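# Two arms place boxes upright side by side on shelf

## Task

Move every box onto the shelf so each stands upright, the boxes sit close together side by side, and each is roughly aligned square with the shelf; never squeeze or press a box harder than carrying it needs, because a box that a gripper or arm presses too hard is not counted.

## Robot and tools

ROBOT. Two 6-joint FANUC CRX-5iA arms, left_arm and right_arm, each with a parallel two-finger gripper (50 mm maximum opening). Calibrated bases in the scene frame: left_arm at (-0.036, +0.428, +0.050) m, right_arm at (-0.038, -0.436, +0.050) m, both facing +x with near-zero yaw. Joint order for every row and every per-joint list: waist J1, shoulder J2, elbow J3, forearm roll J4, wrist pitch J5, wrist roll J6. Stated ranges (rad): J1 -3.491..3.491, J2 -3.140..3.140, J3 -1.187..4.328, J4 -3.316..3.316, J5 -3.140..3.140, J6 -3.927..3.927; the true end may differ by 0.010.

FRAME. Scene frame: origin at table-top height halfway between the nominal bases, +x out over the table, +z up, left_arm on +y. Arm names do not match image left/right. Reported end_effector_position (m) and end_effector_quat_wxyz use this frame and can be off by a few cm. The position is the point between the finger pads; fingertips extend 17.5 mm further along the gripper's +z (pointing direction). Fingers open and close along gripper x. A camera block juts about 10 cm toward gripper -y.

ROW LAYOUT (shared by execute_actions and move). One row = 18 numbers, each in [-1, 1]: left_arm J1..J6 offsets, left gripper position, force_limit, speed; then the same nine for right_arm. Always send all 18 even if one arm idles. Joint entries are offsets from the arm's current Joint targets (shown in the last result), scaled so 1.0 = 2.204 rad for J1 and J2, 2.644 rad for J3, 3.305 rad for J4-J6. Sending 0 keeps/re-asserts the current targets. Gripper entries are absolute commands: position +1 = 50 mm open, about -0.65 = pads meet, -1 = close until blocked (use this to grip). force_limit per pad: -1 about 20 N, 0 about 102 N, +1 about 185 N (real grip may be up to 15 N more). speed: -1 = 20 mm/s, 0 = 85, +1 = 150. Both start at +1. To leave a gripper unchanged, resend its last three numbers. New force/speed apply only after a position change of at least 0.01; to soften a grip, open first. For boxes, grip with a low force_limit (near -1).

execute_actions(actions, cameras). actions: a list of actions; each action is a list of 1 to 15 rows, one row per 1/30 s step; a short action repeats its final row until 15 steps (0.5 s). Every row of an action counts from the targets at that action's start, not from the previous row; repeating an offset in the next action moves further. An action that would push a joint over 0.010 rad past its range is rejected for both arms; a malformed action or a bad first action rejects the whole call. Empty list = just report state. cameras: names from cam_high, cam_low, cam_left_wrist, cam_right_wrist; omitted/null/["all"] gives all, [] none.

move(target, speed, blend, blocking, cameras). target: one 18-number row or a list of up to 15 rows; all joint offsets in every row count from the same current Joint targets (not chained). All joints move together along interpolated paths (gripper travels on a curve, no obstacle avoidance). speed: rad/s for the joint with farthest to go, 0.01 to 3.92, default 0.5; one value or one per target. blend: corner rounding radius in rad, per target or single. blocking=false returns after about 0.5 s while motion continues. The first target's gripper numbers go out at the start; later targets' gripper numbers are sent once the arm has arrived and settled. Result adds a "move:" line: done, off_target (settled more than 0.01 rad away), moving, held (a check withheld steps or the clearance check halted the path) or fault; limits=held if steps were withheld.

wait(seconds 0 to 10, cameras): hold last commands. stop(cameras): brake the running move. zoom_image(camera, region=[x0,y0,x1,y1] pixels, at most 504x504) on the latest full image of a camera (images 896x504). read_manual(section "licences"): licence text only. finished_scene(scene): ends the current scene irreversibly; pass its number (1 to 2). The goal must persist with the robot hands-off.

RESULTS. Joint positions, velocities (rad, rad/s) and Joint targets per arm; velocities say "within noise" at rest. "joint sent to its limit" = a joint was clipped at its end. "joint command not followed" = the inter-arm clearance check altered targets. Tool commands lists present gripper commands. object_status: 0 moving, 1 blocked while opening, 2 blocked while closing (holding), 3 reached commanded position or pads met (usually nothing held). Gap in mm about (250 - position_measured) x 0.202. Flange force: force on the gripper along its own x y z, noisy, includes held weight; "no reading" when unavailable. MOTOR HOT warns of overheating.

MOTION LIMITS. Joint target speed caps 2.62 (J1,J2), 3.14 (J3), 3.93 (J4-J6) rad/s with 0.5 s ramp; targets cannot lead measured angles by more than 0.895/1.07/1.34 rad; targets implying more than 70 mm gripper jump are scaled back, so large motions need several actions.

AVOID. Torque fault at 150 N m (J1-J3) or 37.6 N m (J4-J6), or 150 N external force: the arm stops for 10 s and yields; if its grip pins it, release first. Arms are stiff: commanding even slightly past a firm contact can fault; approach contacts slowly. To end a push, command targets back past measured positions. Do not collide or press the arms together, nor close a gripper on the other arm's fingers. No drops, releasing moving boxes, slams or hard pushes; nothing may fall or be left off the table. Loose objects may get nudged occasionally. Holding loads or stretched poses heats motors (over-temperature stop 30-60 s). The simulation keeps running while you think.

Each tool is called in YAML: its name, and indented under it one key for each argument.

## Session

execute_actions:
  actions: []

Scene clock: 0.00 s.
left_arm: end_effector_position=(+0.4242, +0.0604, +0.3544) position_measured=3 object_status=3 end_effector_quat_wxyz=(+0.136, -0.077, +0.882, -0.444) | right_arm: end_effector_position=(+0.7597, -0.8723, +0.2770) position_measured=3 object_status=3 end_effector_quat_wxyz=(+0.387, -0.003, +0.760, -0.522)
Joint positions: left_arm=[-0.174 -0.124 -0.644 1.201 -0.817 1.181] | right_arm=[-0.443 0.678 -0.073 2.38 -0.729 -0.097]
Joint velocities: within noise
Flange force (N): no reading
Joint targets: left_arm=[-0.174 -0.124 -0.644 1.201 -0.817 1.181] | right_arm=[-0.443 0.678 -0.073 2.380 -0.729 -0.097]
Tool commands: left_gripper/position=+1.0 left_gripper/force_limit=+1.0 left_gripper/speed=+1.0 right_gripper/position=+1.0 right_gripper/force_limit=+1.0 right_gripper/speed=+1.0

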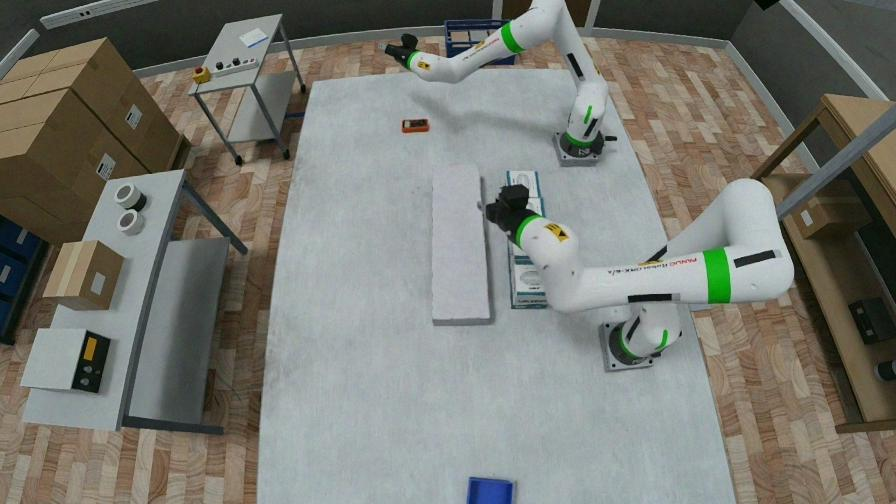

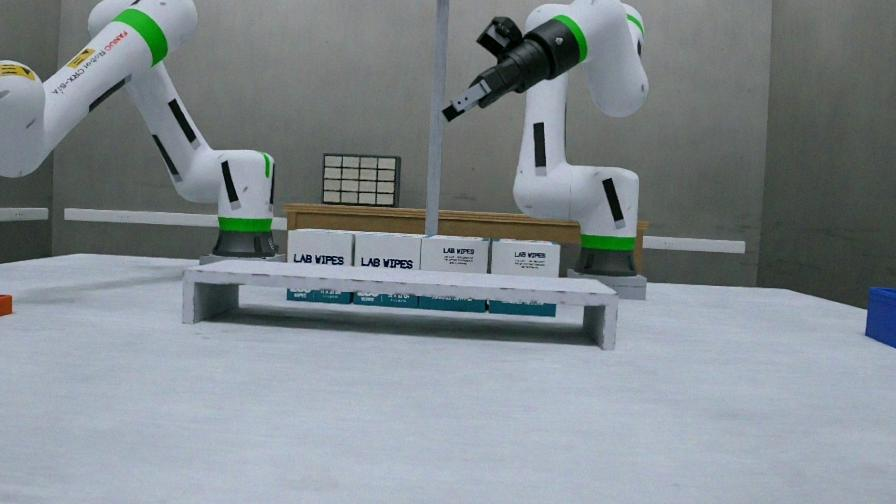

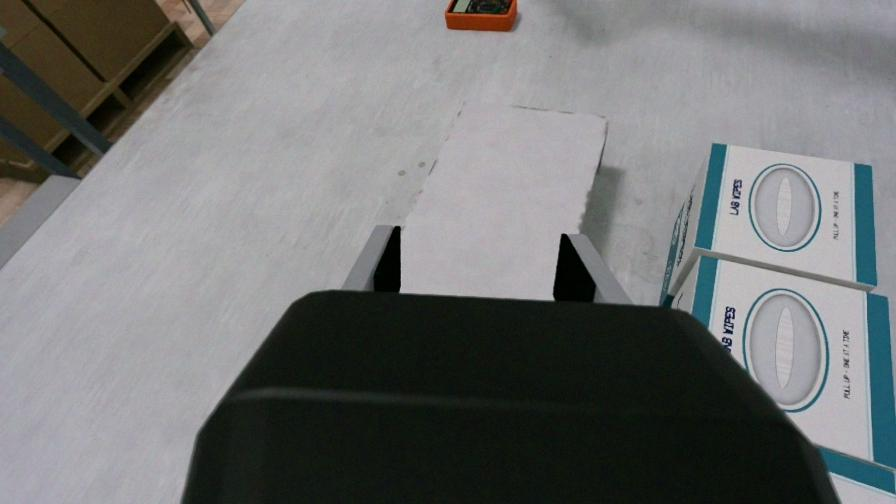

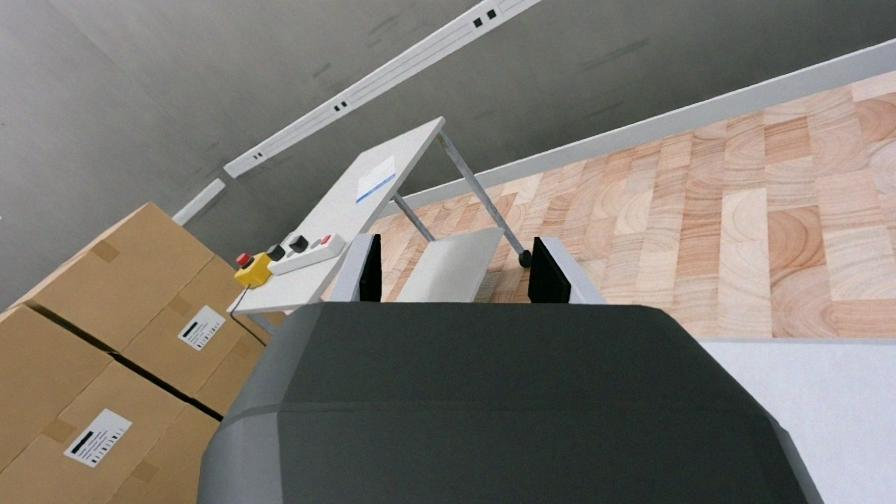

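zoom_image:
  camera: "cam_low"
  region: [170, 200, 640, 370]

zoom_image:
  camera: "cam_high"
  region: [400, 140, 640, 380]

zoom_image:
  camera: "cam_left_wrist"
  region: [392, 0, 896, 504]

Scaled by 1.072 from the camera's 896x504 image, which has a finer 1280x720 frame.

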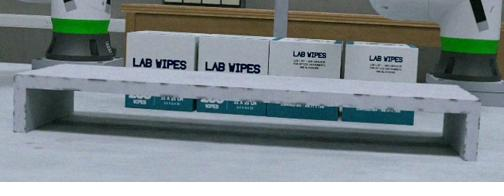

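Scaled by 2.100 from the camera's 896x504 image, which has a finer 1280x720 frame.

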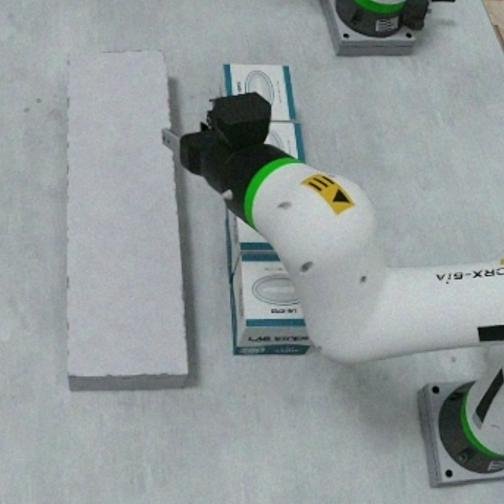

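Scaled by 1.000.

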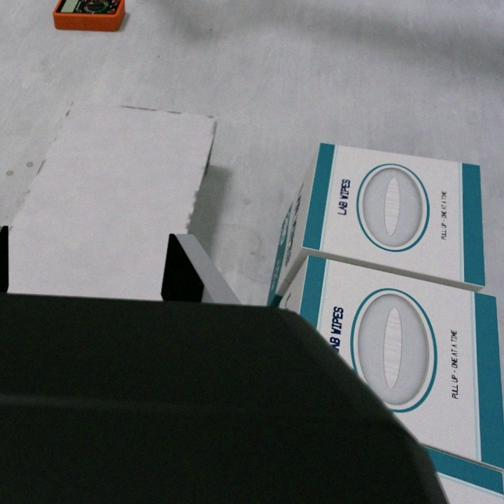

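move:
  target: [0.2151,-0.0799,0.2436,0,0,0,1,1,1,0,-0.4437,0.0276,-0.115,0,0,1,1,1]
  speed: 1.0

Scene clock: 21.97 s.
left_arm: end_effector_position=(+0.4980, +0.2997, +0.8539) position_measured=3 object_status=3 end_effector_quat_wxyz=(+0.569, -0.080, +0.720, -0.389) | right_arm: end_effector_position=(+0.3126, -0.7544, +1.0189) position_measured=3 object_status=3 end_effector_quat_wxyz=(+0.705, +0.285, +0.420, -0.496)
Joint positions: left_arm=[0.3 -0.3 0 1.201 -0.817 1.181] | right_arm=[-0.443 -0.299 0 2 -0.729 -0.097]
Joint velocities: within noise
Flange force (N): left_arm=[-0.6 -0.7 0.7] | right_arm=[-3.4 2.0 -0.4]
Joint targets: left_arm=[0.300 -0.300 0.000 1.201 -0.817 1.181] | right_arm=[-0.443 -0.300 0.000 2.000 -0.729 -0.097]
move: done

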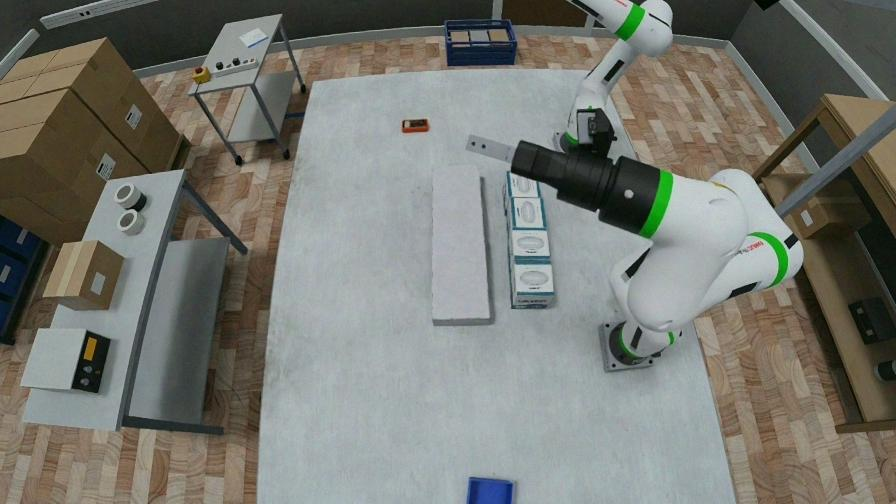

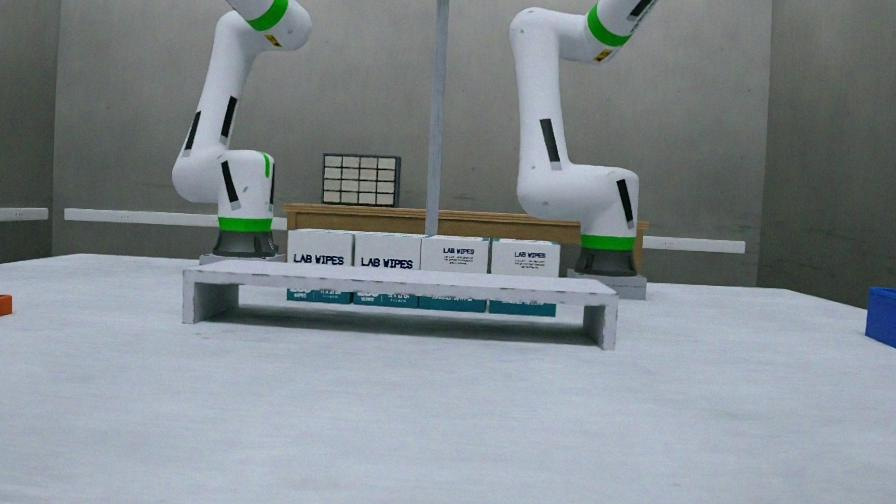

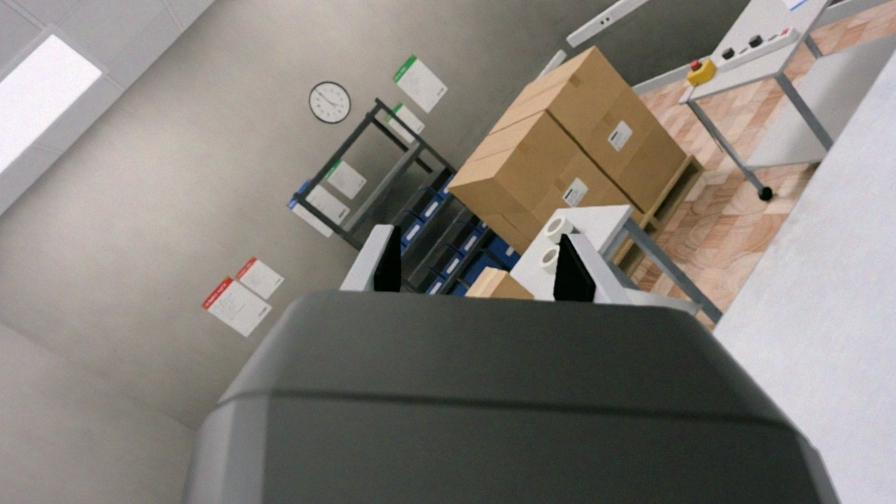

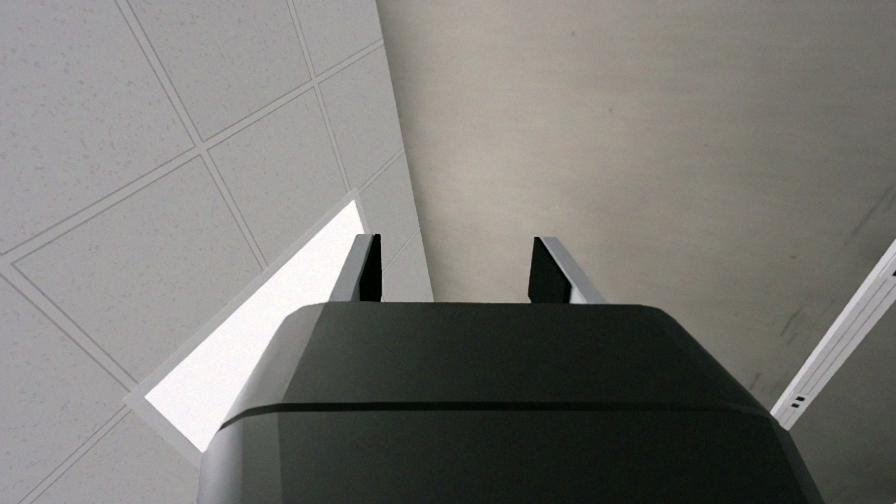

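zoom_image:
  camera: "cam_high"
  region: [420, 150, 580, 340]

Scaled by 2.653 from the camera's 896x504 image, which has a finer 1280x720 frame.

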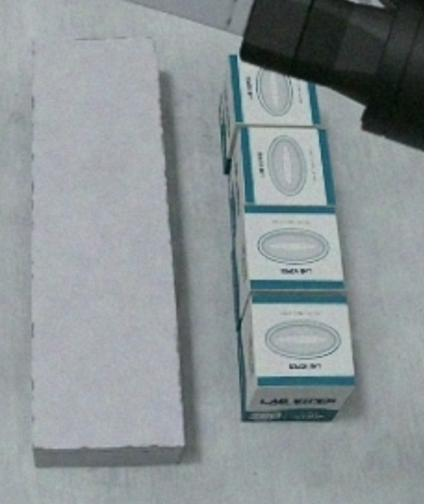

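move:
  target: [0.0907,0,0,-0.5144,0.3933,-0.5749,1,1,1,-0.0874,0,0,-0.895,-0.3256,-0.1233,1,1,1]
  speed: 1.2
  cameras: []

Scene clock: 29.13 s.
left_arm: end_effector_position=(+0.5256, +0.5005, +0.8990) position_measured=3 object_status=3 end_effector_quat_wxyz=(+0.019, +0.411, +0.076, +0.908) | right_arm: end_effector_position=(+0.3103, -0.4755, +0.4623) position_measured=3 object_status=3 end_effector_quat_wxyz=(-0.271, +0.841, +0.308, +0.354)
Joint positions: left_arm=[0.5 -0.3 0 -0.499 0.483 -0.719] | right_arm=[-0.636 -0.3 0 -0.959 -1.805 -0.505]
Joint velocities: within noise
Flange force (N): left_arm=[-0.1 0.0 1.6] | right_arm=[2.7 0.0 -0.2]
Joint targets: left_arm=[0.500 -0.300 0.000 -0.499 0.483 -0.719] | right_arm=[-0.636 -0.300 0.000 -0.959 -1.805 -0.505]
move: done
No camera images: "cameras" was empty.

move:
  target:
    - [0.0876,0,0,-0.5138,0.403,-0.5809,1,1,1,0,0,0,0,0,0,1,1,1]
    - [0.0876,0.4088,-0.1289,-0.5138,0.403,-0.5809,1,1,1,0,0.4064,-0.1325,0,0,0,1,1,1]
  speed: [1.2,0.7]

Scene clock: 33.67 s.
left_arm: end_effector_position=(+0.2345, +0.4196, +0.1194) position_measured=3 object_status=3 end_effector_quat_wxyz=(+0.000, +0.001, +0.755, -0.656) | right_arm: end_effector_position=(+0.2354, -0.4200, +0.1195) position_measured=3 object_status=3 end_effector_quat_wxyz=(-0.656, +0.754, +0.000, +0.000)
Joint positions: left_arm=[0.693 0.6 -0.341 -2.198 1.815 -2.64] | right_arm=[-0.636 0.596 -0.35 -0.959 -1.805 -0.505]
Joint velocities: within noise
Flange force (N): left_arm=[-0.8 -0.5 0.5] | right_arm=[-0.3 -3.2 1.4]
Joint targets: left_arm=[0.693 0.601 -0.341 -2.198 1.815 -2.640] | right_arm=[-0.636 0.596 -0.350 -0.959 -1.805 -0.505]
move: done

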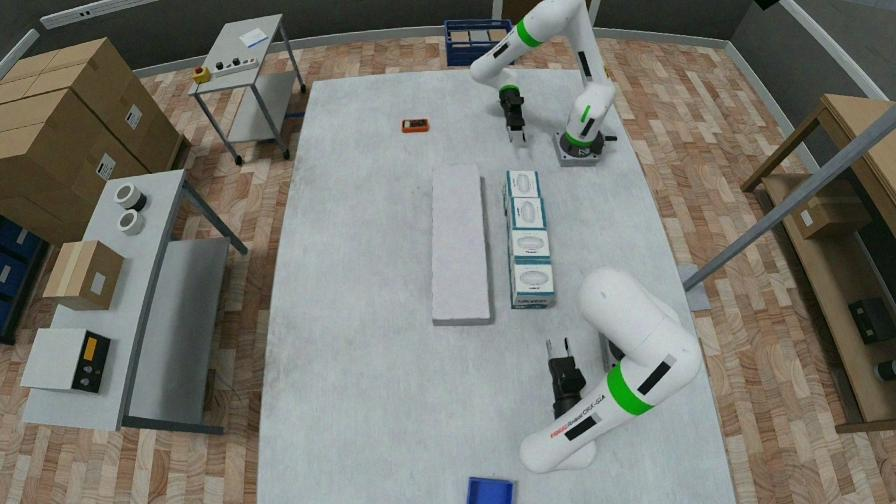

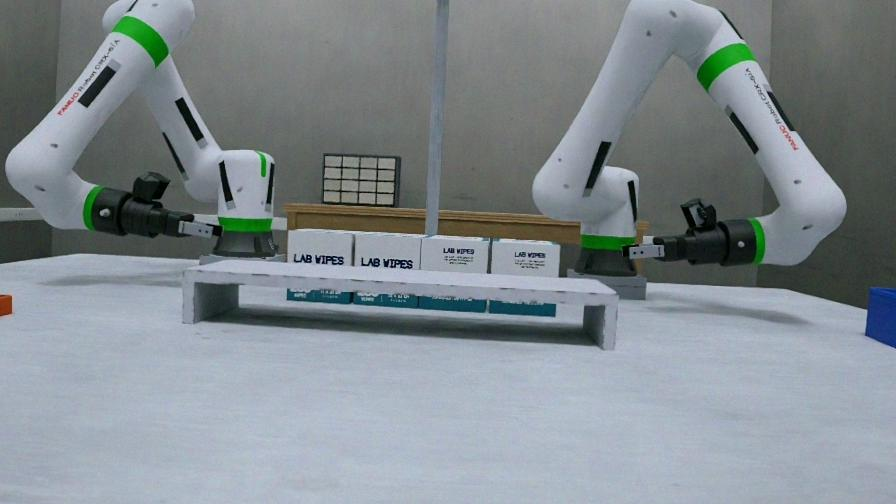

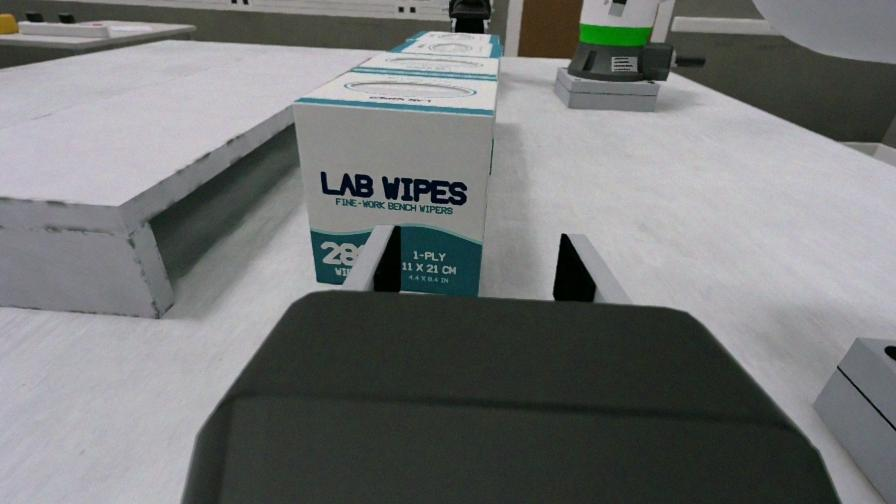

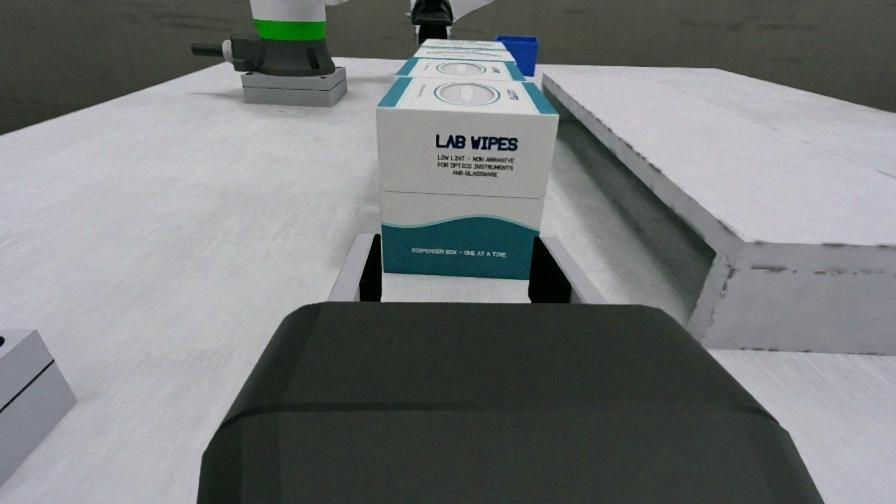

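move:
  target: [-0.12886,0.07895,0.00719,0.05598,-0.05507,-0.02178,1,1,1,0.10842,0.06577,-0.04989,-0.07350,0.07605,0.05388,1,1,1]
  speed: 0.3

Scene clock: 45.57 s.
left_arm: end_effector_position=(+0.2794, +0.3051, +0.0476) position_measured=3 object_status=3 end_effector_quat_wxyz=(-0.018, +0.021, +0.755, -0.655) | right_arm: end_effector_position=(+0.2461, -0.2884, +0.0480) position_measured=3 object_status=3 end_effector_quat_wxyz=(-0.656, +0.754, -0.021, +0.018)
Joint positions: left_arm=[0.409 0.775 -0.322 -2.013 1.633 -2.712] | right_arm=[-0.397 0.741 -0.482 -1.202 -1.554 -0.327]
Joint velocities: within noise
Flange force (N): left_arm=[-1.0 -1.2 0.0] | right_arm=[0.3 -5.3 1.5]
Joint targets: left_arm=[0.409 0.775 -0.322 -2.013 1.633 -2.712] | right_arm=[-0.397 0.741 -0.482 -1.202 -1.554 -0.327]
move: done

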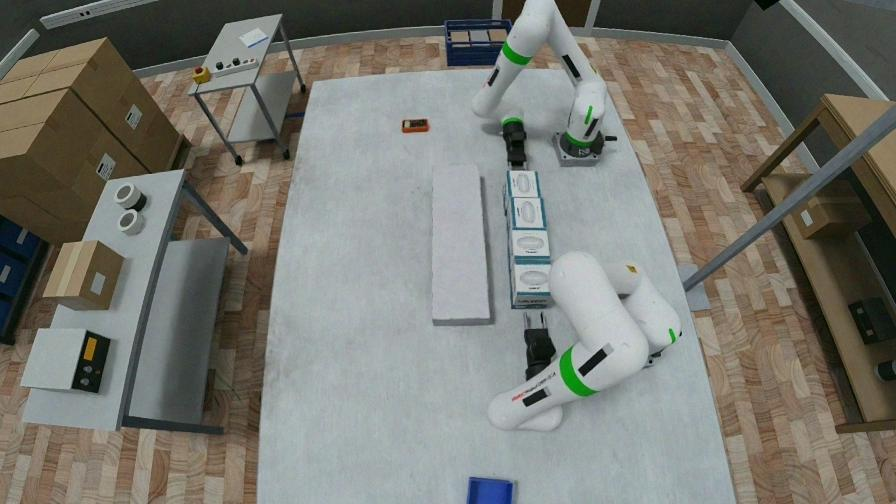

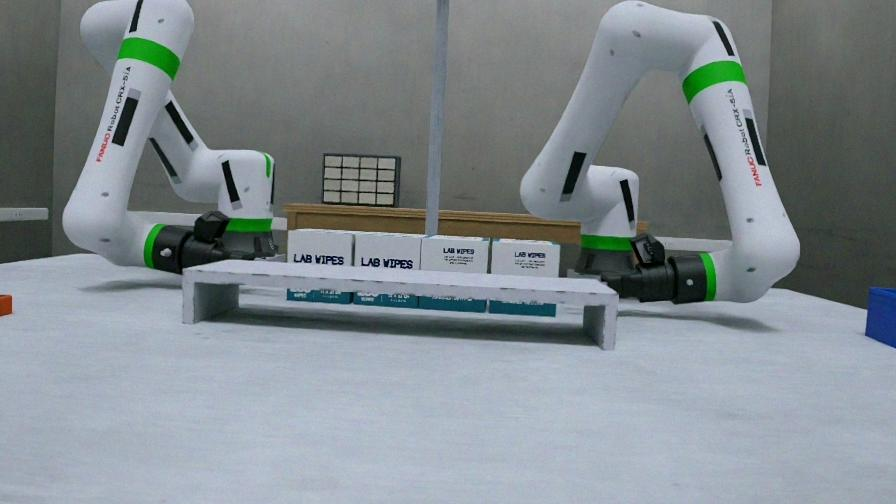

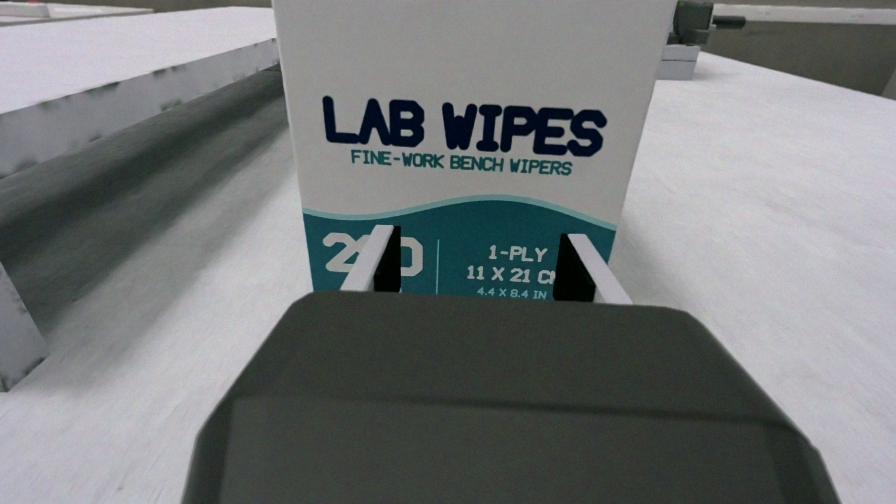

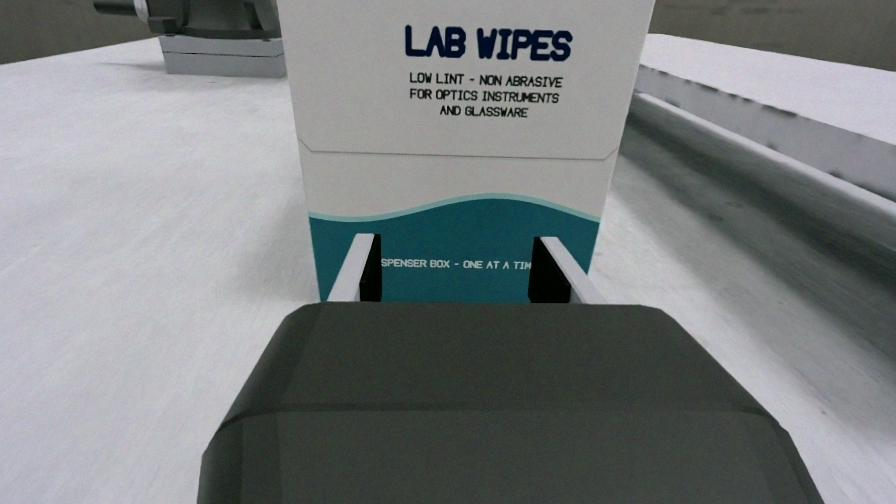

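move:
  target: [-0.02049,-0.00265,-0.00536,0.01217,-0.00665,0.00027,1,1,1,0.02386,-0.00120,-0.00309,-0.01495,0.00563,-0.00025,1,1,1]
  speed: 0.05

zoom_image:
  camera: "cam_left_wrist"
  region: [300, 150, 680, 330]

zoom_image:
  camera: "cam_right_wrist"
  region: [260, 150, 660, 330]

Scene clock: 49.63 s.
left_arm: end_effector_position=(+0.2821, +0.2830, +0.0475) position_measured=3 object_status=3 end_effector_quat_wxyz=(-0.018, +0.021, +0.755, -0.656) | right_arm: end_effector_position=(+0.2513, -0.2667, +0.0478) position_measured=3 object_status=3 end_effector_quat_wxyz=(-0.656, +0.754, -0.021, +0.018)
Joint positions: left_arm=[0.364 0.769 -0.336 -1.972 1.611 -2.711] | right_arm=[-0.344 0.738 -0.49 -1.251 -1.535 -0.328]
Joint velocities: within noise
Flange force (N): left_arm=[-1.4 -1.2 0.5] | right_arm=[-0.3 -5.6 1.2]
Joint targets: left_arm=[0.364 0.769 -0.336 -1.972 1.611 -2.711] | right_arm=[-0.344 0.738 -0.490 -1.251 -1.535 -0.328]
move: done

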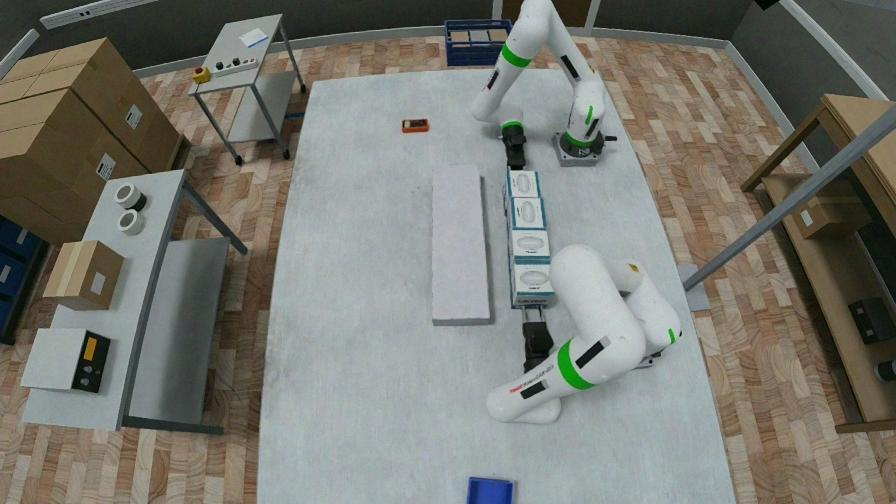

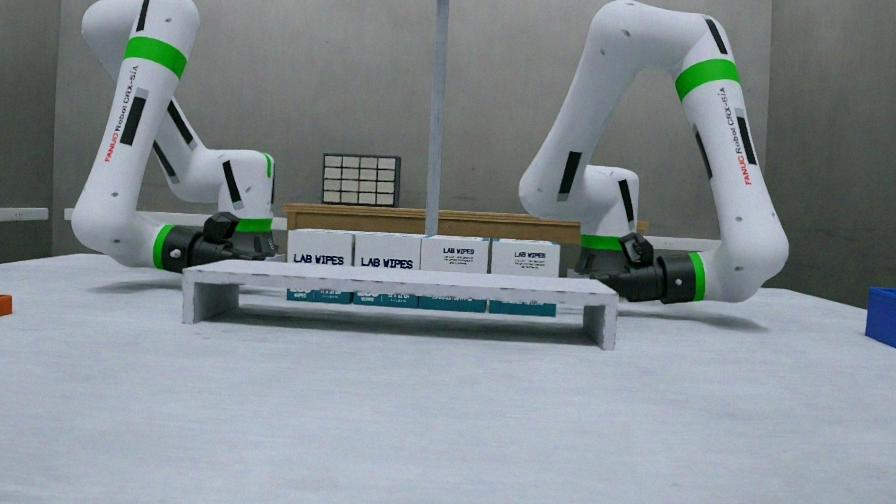

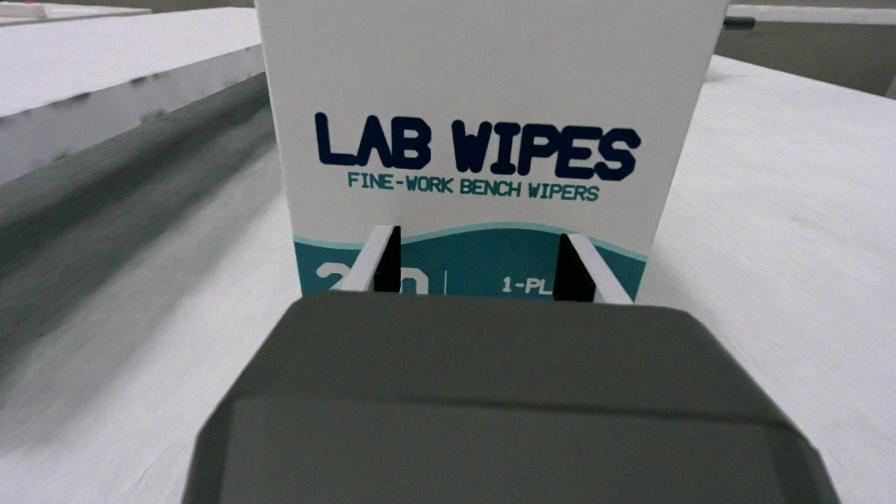

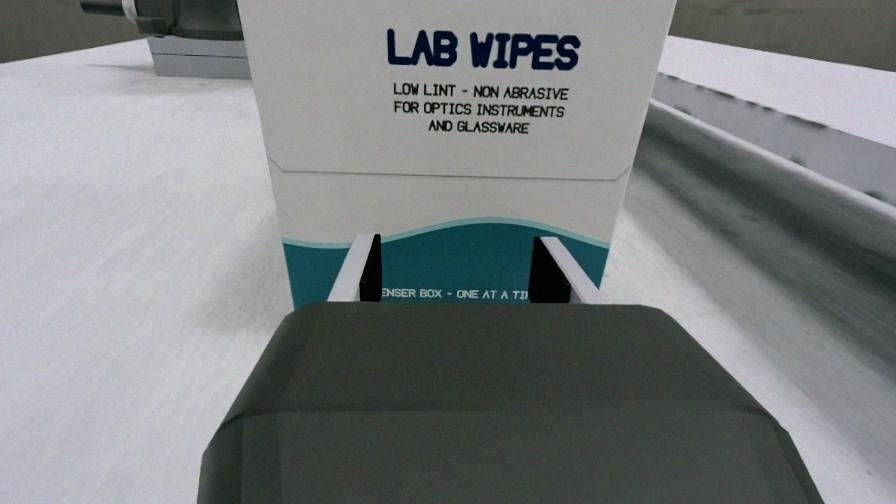

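Scaled by 1.326 from the camera's 896x504 image, which has a finer 1280x720 frame.

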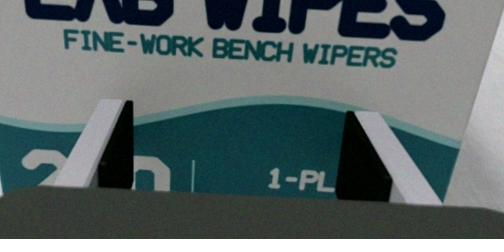

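Scaled by 1.260 from the camera's 896x504 image, which has a finer 1280x720 frame.

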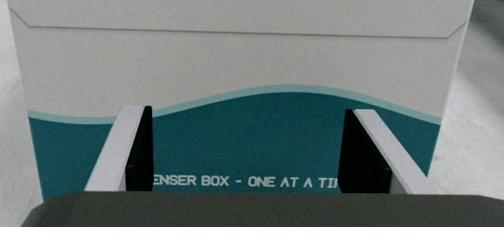

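move:
  target: [-0.00269,-0.00044,-0.00109,0.00160,-0.00095,-0.00024,1,1,1,0.00628,-0.00042,-0.00151,-0.00398,0.00160,0.00047,1,1,1]
  speed: 0.02

zoom_image:
  camera: "cam_left_wrist"
  region: [300, 150, 680, 330]

zoom_image:
  camera: "cam_right_wrist"
  region: [260, 150, 660, 330]

Scene clock: 53.90 s.
left_arm: end_effector_position=(+0.2820, +0.2800, +0.0475) position_measured=3 object_status=3 end_effector_quat_wxyz=(-0.018, +0.021, +0.755, -0.656) | right_arm: end_effector_position=(+0.2517, -0.2606, +0.0479) position_measured=3 object_status=3 end_effector_quat_wxyz=(-0.656, +0.754, -0.021, +0.018)
Joint positions: left_arm=[0.358 0.768 -0.339 -1.967 1.608 -2.711] | right_arm=[-0.33 0.737 -0.494 -1.264 -1.53 -0.326]
Joint velocities: within noise
Flange force (N): left_arm=[-1.0 -1.4 0.0] | right_arm=[-0.2 -5.4 0.8]
Joint targets: left_arm=[0.358 0.768 -0.339 -1.967 1.608 -2.711] | right_arm=[-0.330 0.737 -0.494 -1.264 -1.530 -0.326]
move: done

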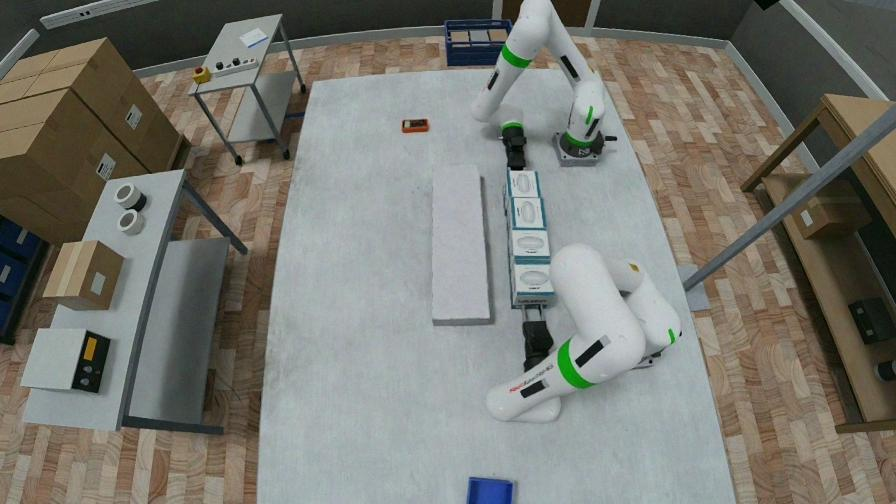

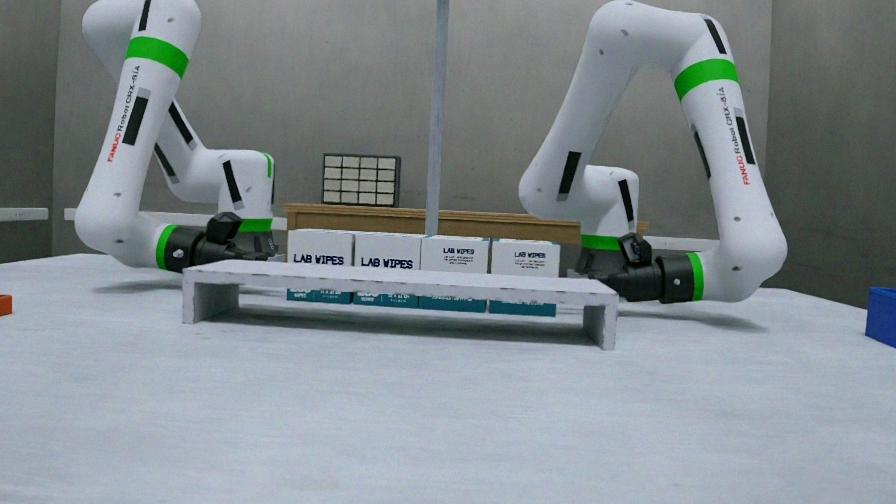

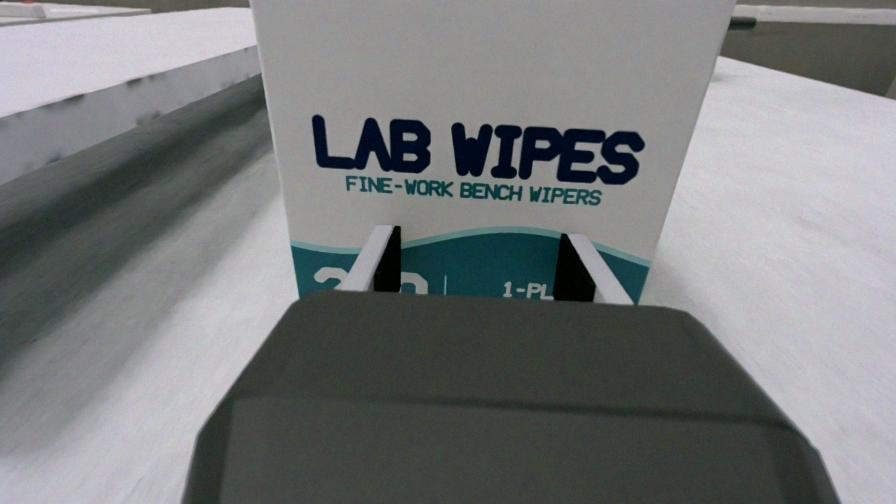

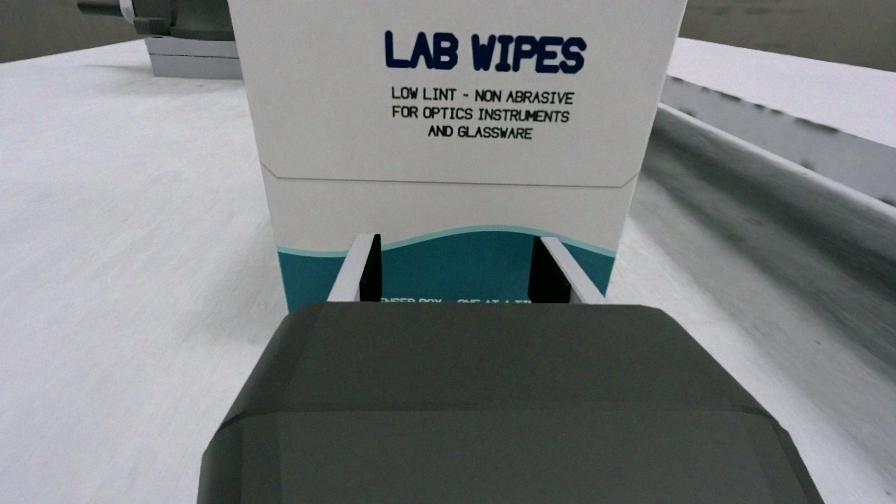

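Scaled by 1.326 from the camera's 896x504 image, which has a finer 1280x720 frame.

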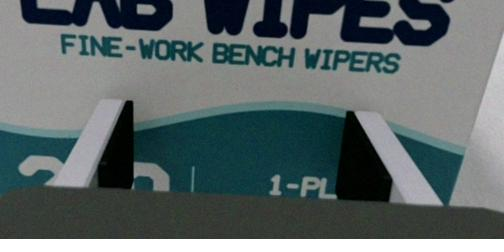

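Scaled by 1.260 from the camera's 896x504 image, which has a finer 1280x720 frame.

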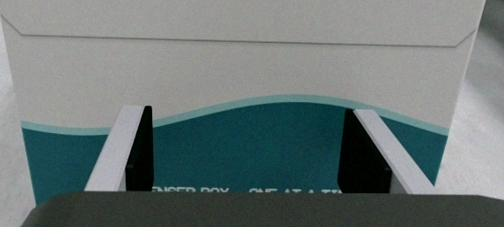

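move:
  target: [-0.00090,-0.00015,-0.00036,0.00053,-0.00032,-0.00008,1,1,1,0.00105,-0.00007,-0.00025,-0.00066,0.00027,0.00008,1,1,1]
  speed: 0.02
  cameras: []

move:
  target: [-0.00090,-0.00015,-0.00036,0.00053,-0.00032,-0.00008,1,1,1,0.00105,-0.00007,-0.00025,-0.00066,0.00027,0.00008,1,1,1]
  speed: 0.02
  cameras: []

Scene clock: 55.23 s.
left_arm: end_effector_position=(+0.2820, +0.2790, +0.0475) position_measured=3 object_status=3 end_effector_quat_wxyz=(-0.018, +0.021, +0.755, -0.656) | right_arm: end_effector_position=(+0.2518, -0.2596, +0.0479) position_measured=3 object_status=3 end_effector_quat_wxyz=(-0.656, +0.754, -0.021, +0.018)
Joint positions: left_arm=[0.356 0.767 -0.34 -1.965 1.607 -2.712] | right_arm=[-0.328 0.737 -0.495 -1.266 -1.529 -0.326]
Joint velocities: within noise
Flange force (N): left_arm=[-1.4 -1.3 0.3] | right_arm=[-0.1 -5.4 1.2]
Joint targets: left_arm=[0.356 0.767 -0.340 -1.965 1.607 -2.712] | right_arm=[-0.328 0.737 -0.495 -1.266 -1.529 -0.326]
move: done
No camera images: "cameras" was empty.

Scene clock: 55.93 s.
left_arm: end_effector_position=(+0.2819, +0.2780, +0.0475) position_measured=3 object_status=3 end_effector_quat_wxyz=(-0.018, +0.021, +0.755, -0.656) | right_arm: end_effector_position=(+0.2519, -0.2586, +0.0479) position_measured=3 object_status=3 end_effector_quat_wxyz=(-0.656, +0.754, -0.021, +0.018)
Joint positions: left_arm=[0.354 0.767 -0.341 -1.964 1.605 -2.712] | right_arm=[-0.326 0.737 -0.496 -1.269 -1.528 -0.326]
Joint velocities: within noise
Flange force (N): left_arm=[-1.3 -1.5 0.0] | right_arm=[-0.3 -6.1 0.9]
Joint targets: left_arm=[0.354 0.767 -0.341 -1.964 1.605 -2.712] | right_arm=[-0.326 0.737 -0.496 -1.269 -1.528 -0.326]
move: done
No camera images: "cameras" was empty.

move:
  target: [-0.00090,-0.00015,-0.00036,0.00053,-0.00032,-0.00008,1,1,1,0.00105,-0.00007,-0.00025,-0.00066,0.00027,0.00008,1,1,1]
  speed: 0.02
  cameras: []

move:
  target: [-0.00090,-0.00015,-0.00036,0.00053,-0.00032,-0.00008,1,1,1,0.00105,-0.00007,-0.00025,-0.00066,0.00027,0.00008,1,1,1]
  speed: 0.02

zoom_image:
  camera: "cam_left_wrist"
  region: [300, 150, 680, 330]

zoom_image:
  camera: "cam_right_wrist"
  region: [260, 150, 660, 330]

Scene clock: 57.47 s.
left_arm: end_effector_position=(+0.2819, +0.2770, +0.0475) position_measured=3 object_status=3 end_effector_quat_wxyz=(-0.018, +0.021, +0.755, -0.656) | right_arm: end_effector_position=(+0.2519, -0.2576, +0.0479) position_measured=3 object_status=3 end_effector_quat_wxyz=(-0.656, +0.754, -0.021, +0.018)
Joint positions: left_arm=[0.352 0.767 -0.342 -1.962 1.604 -2.712] | right_arm=[-0.324 0.737 -0.496 -1.271 -1.527 -0.325]
Joint velocities: within noise
Flange force (N): left_arm=[-0.7 -1.6 0.1] | right_arm=[-0.5 -5.9 1.0]
Joint targets: left_arm=[0.352 0.767 -0.342 -1.962 1.604 -2.712] | right_arm=[-0.324 0.737 -0.496 -1.271 -1.527 -0.325]
move: done
No camera images: "cameras" was empty.

Scene clock: 58.17 s.
left_arm: end_effector_position=(+0.2818, +0.2760, +0.0475) position_measured=3 object_status=3 end_effector_quat_wxyz=(-0.018, +0.021, +0.755, -0.656) | right_arm: end_effector_position=(+0.2520, -0.2566, +0.0479) position_measured=3 object_status=3 end_effector_quat_wxyz=(-0.656, +0.754, -0.021, +0.018)
Joint positions: left_arm=[0.35 0.766 -0.343 -1.96 1.603 -2.713] | right_arm=[-0.321 0.737 -0.497 -1.273 -1.527 -0.325]
Joint velocities: within noise
Flange force (N): left_arm=[-1.1 -1.2 0.1] | right_arm=[-0.4 -5.9 1.2]
Joint targets: left_arm=[0.350 0.766 -0.343 -1.960 1.603 -2.713] | right_arm=[-0.321 0.737 -0.497 -1.273 -1.527 -0.325]
move: done

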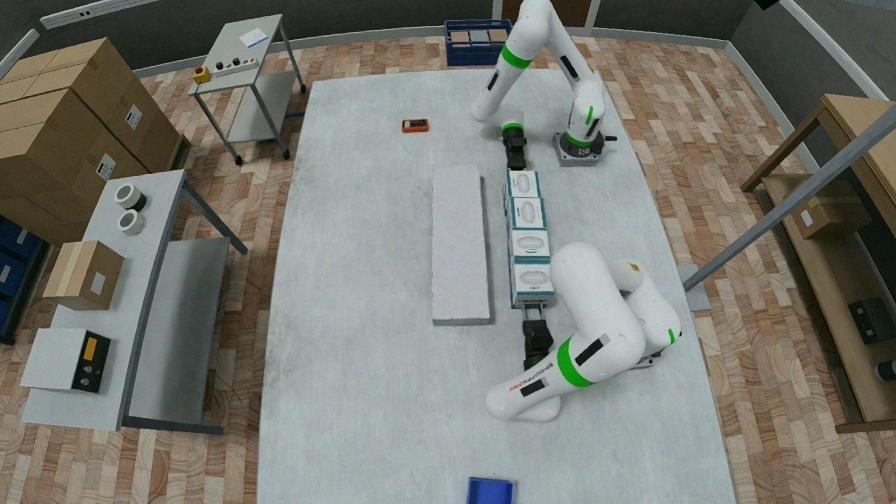

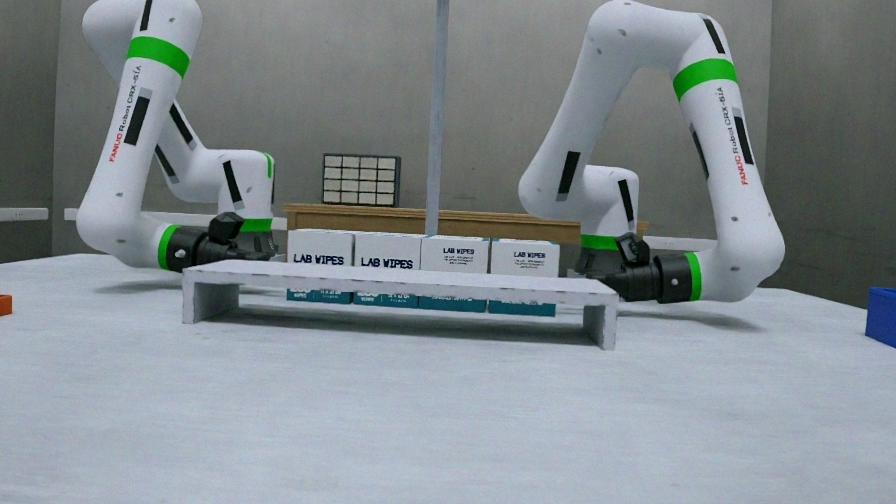

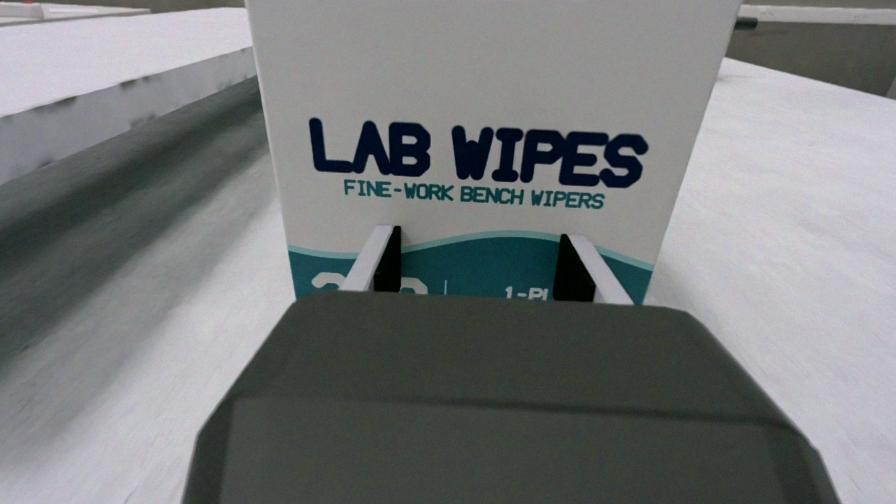

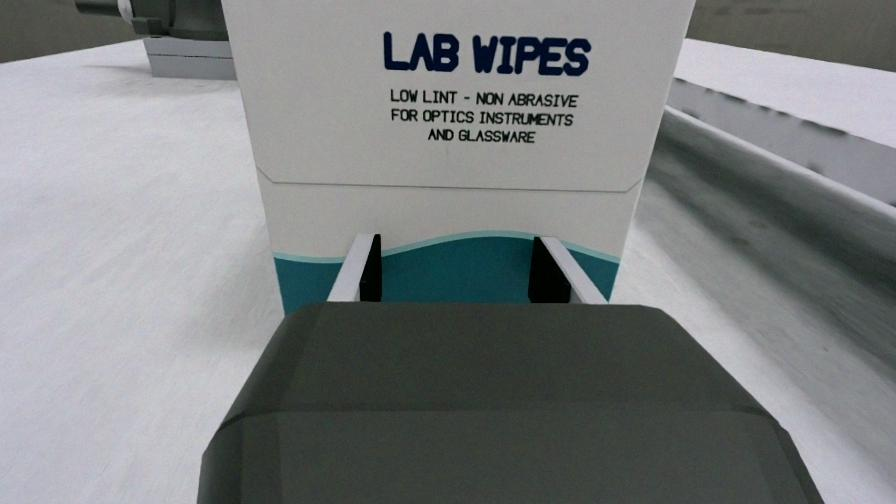

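Scaled by 1.326 from the camera's 896x504 image, which has a finer 1280x720 frame.

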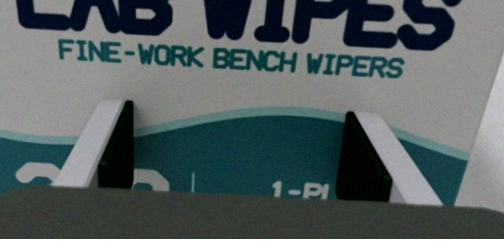

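Scaled by 1.260 from the camera's 896x504 image, which has a finer 1280x720 frame.

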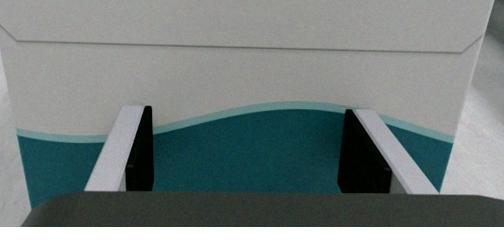

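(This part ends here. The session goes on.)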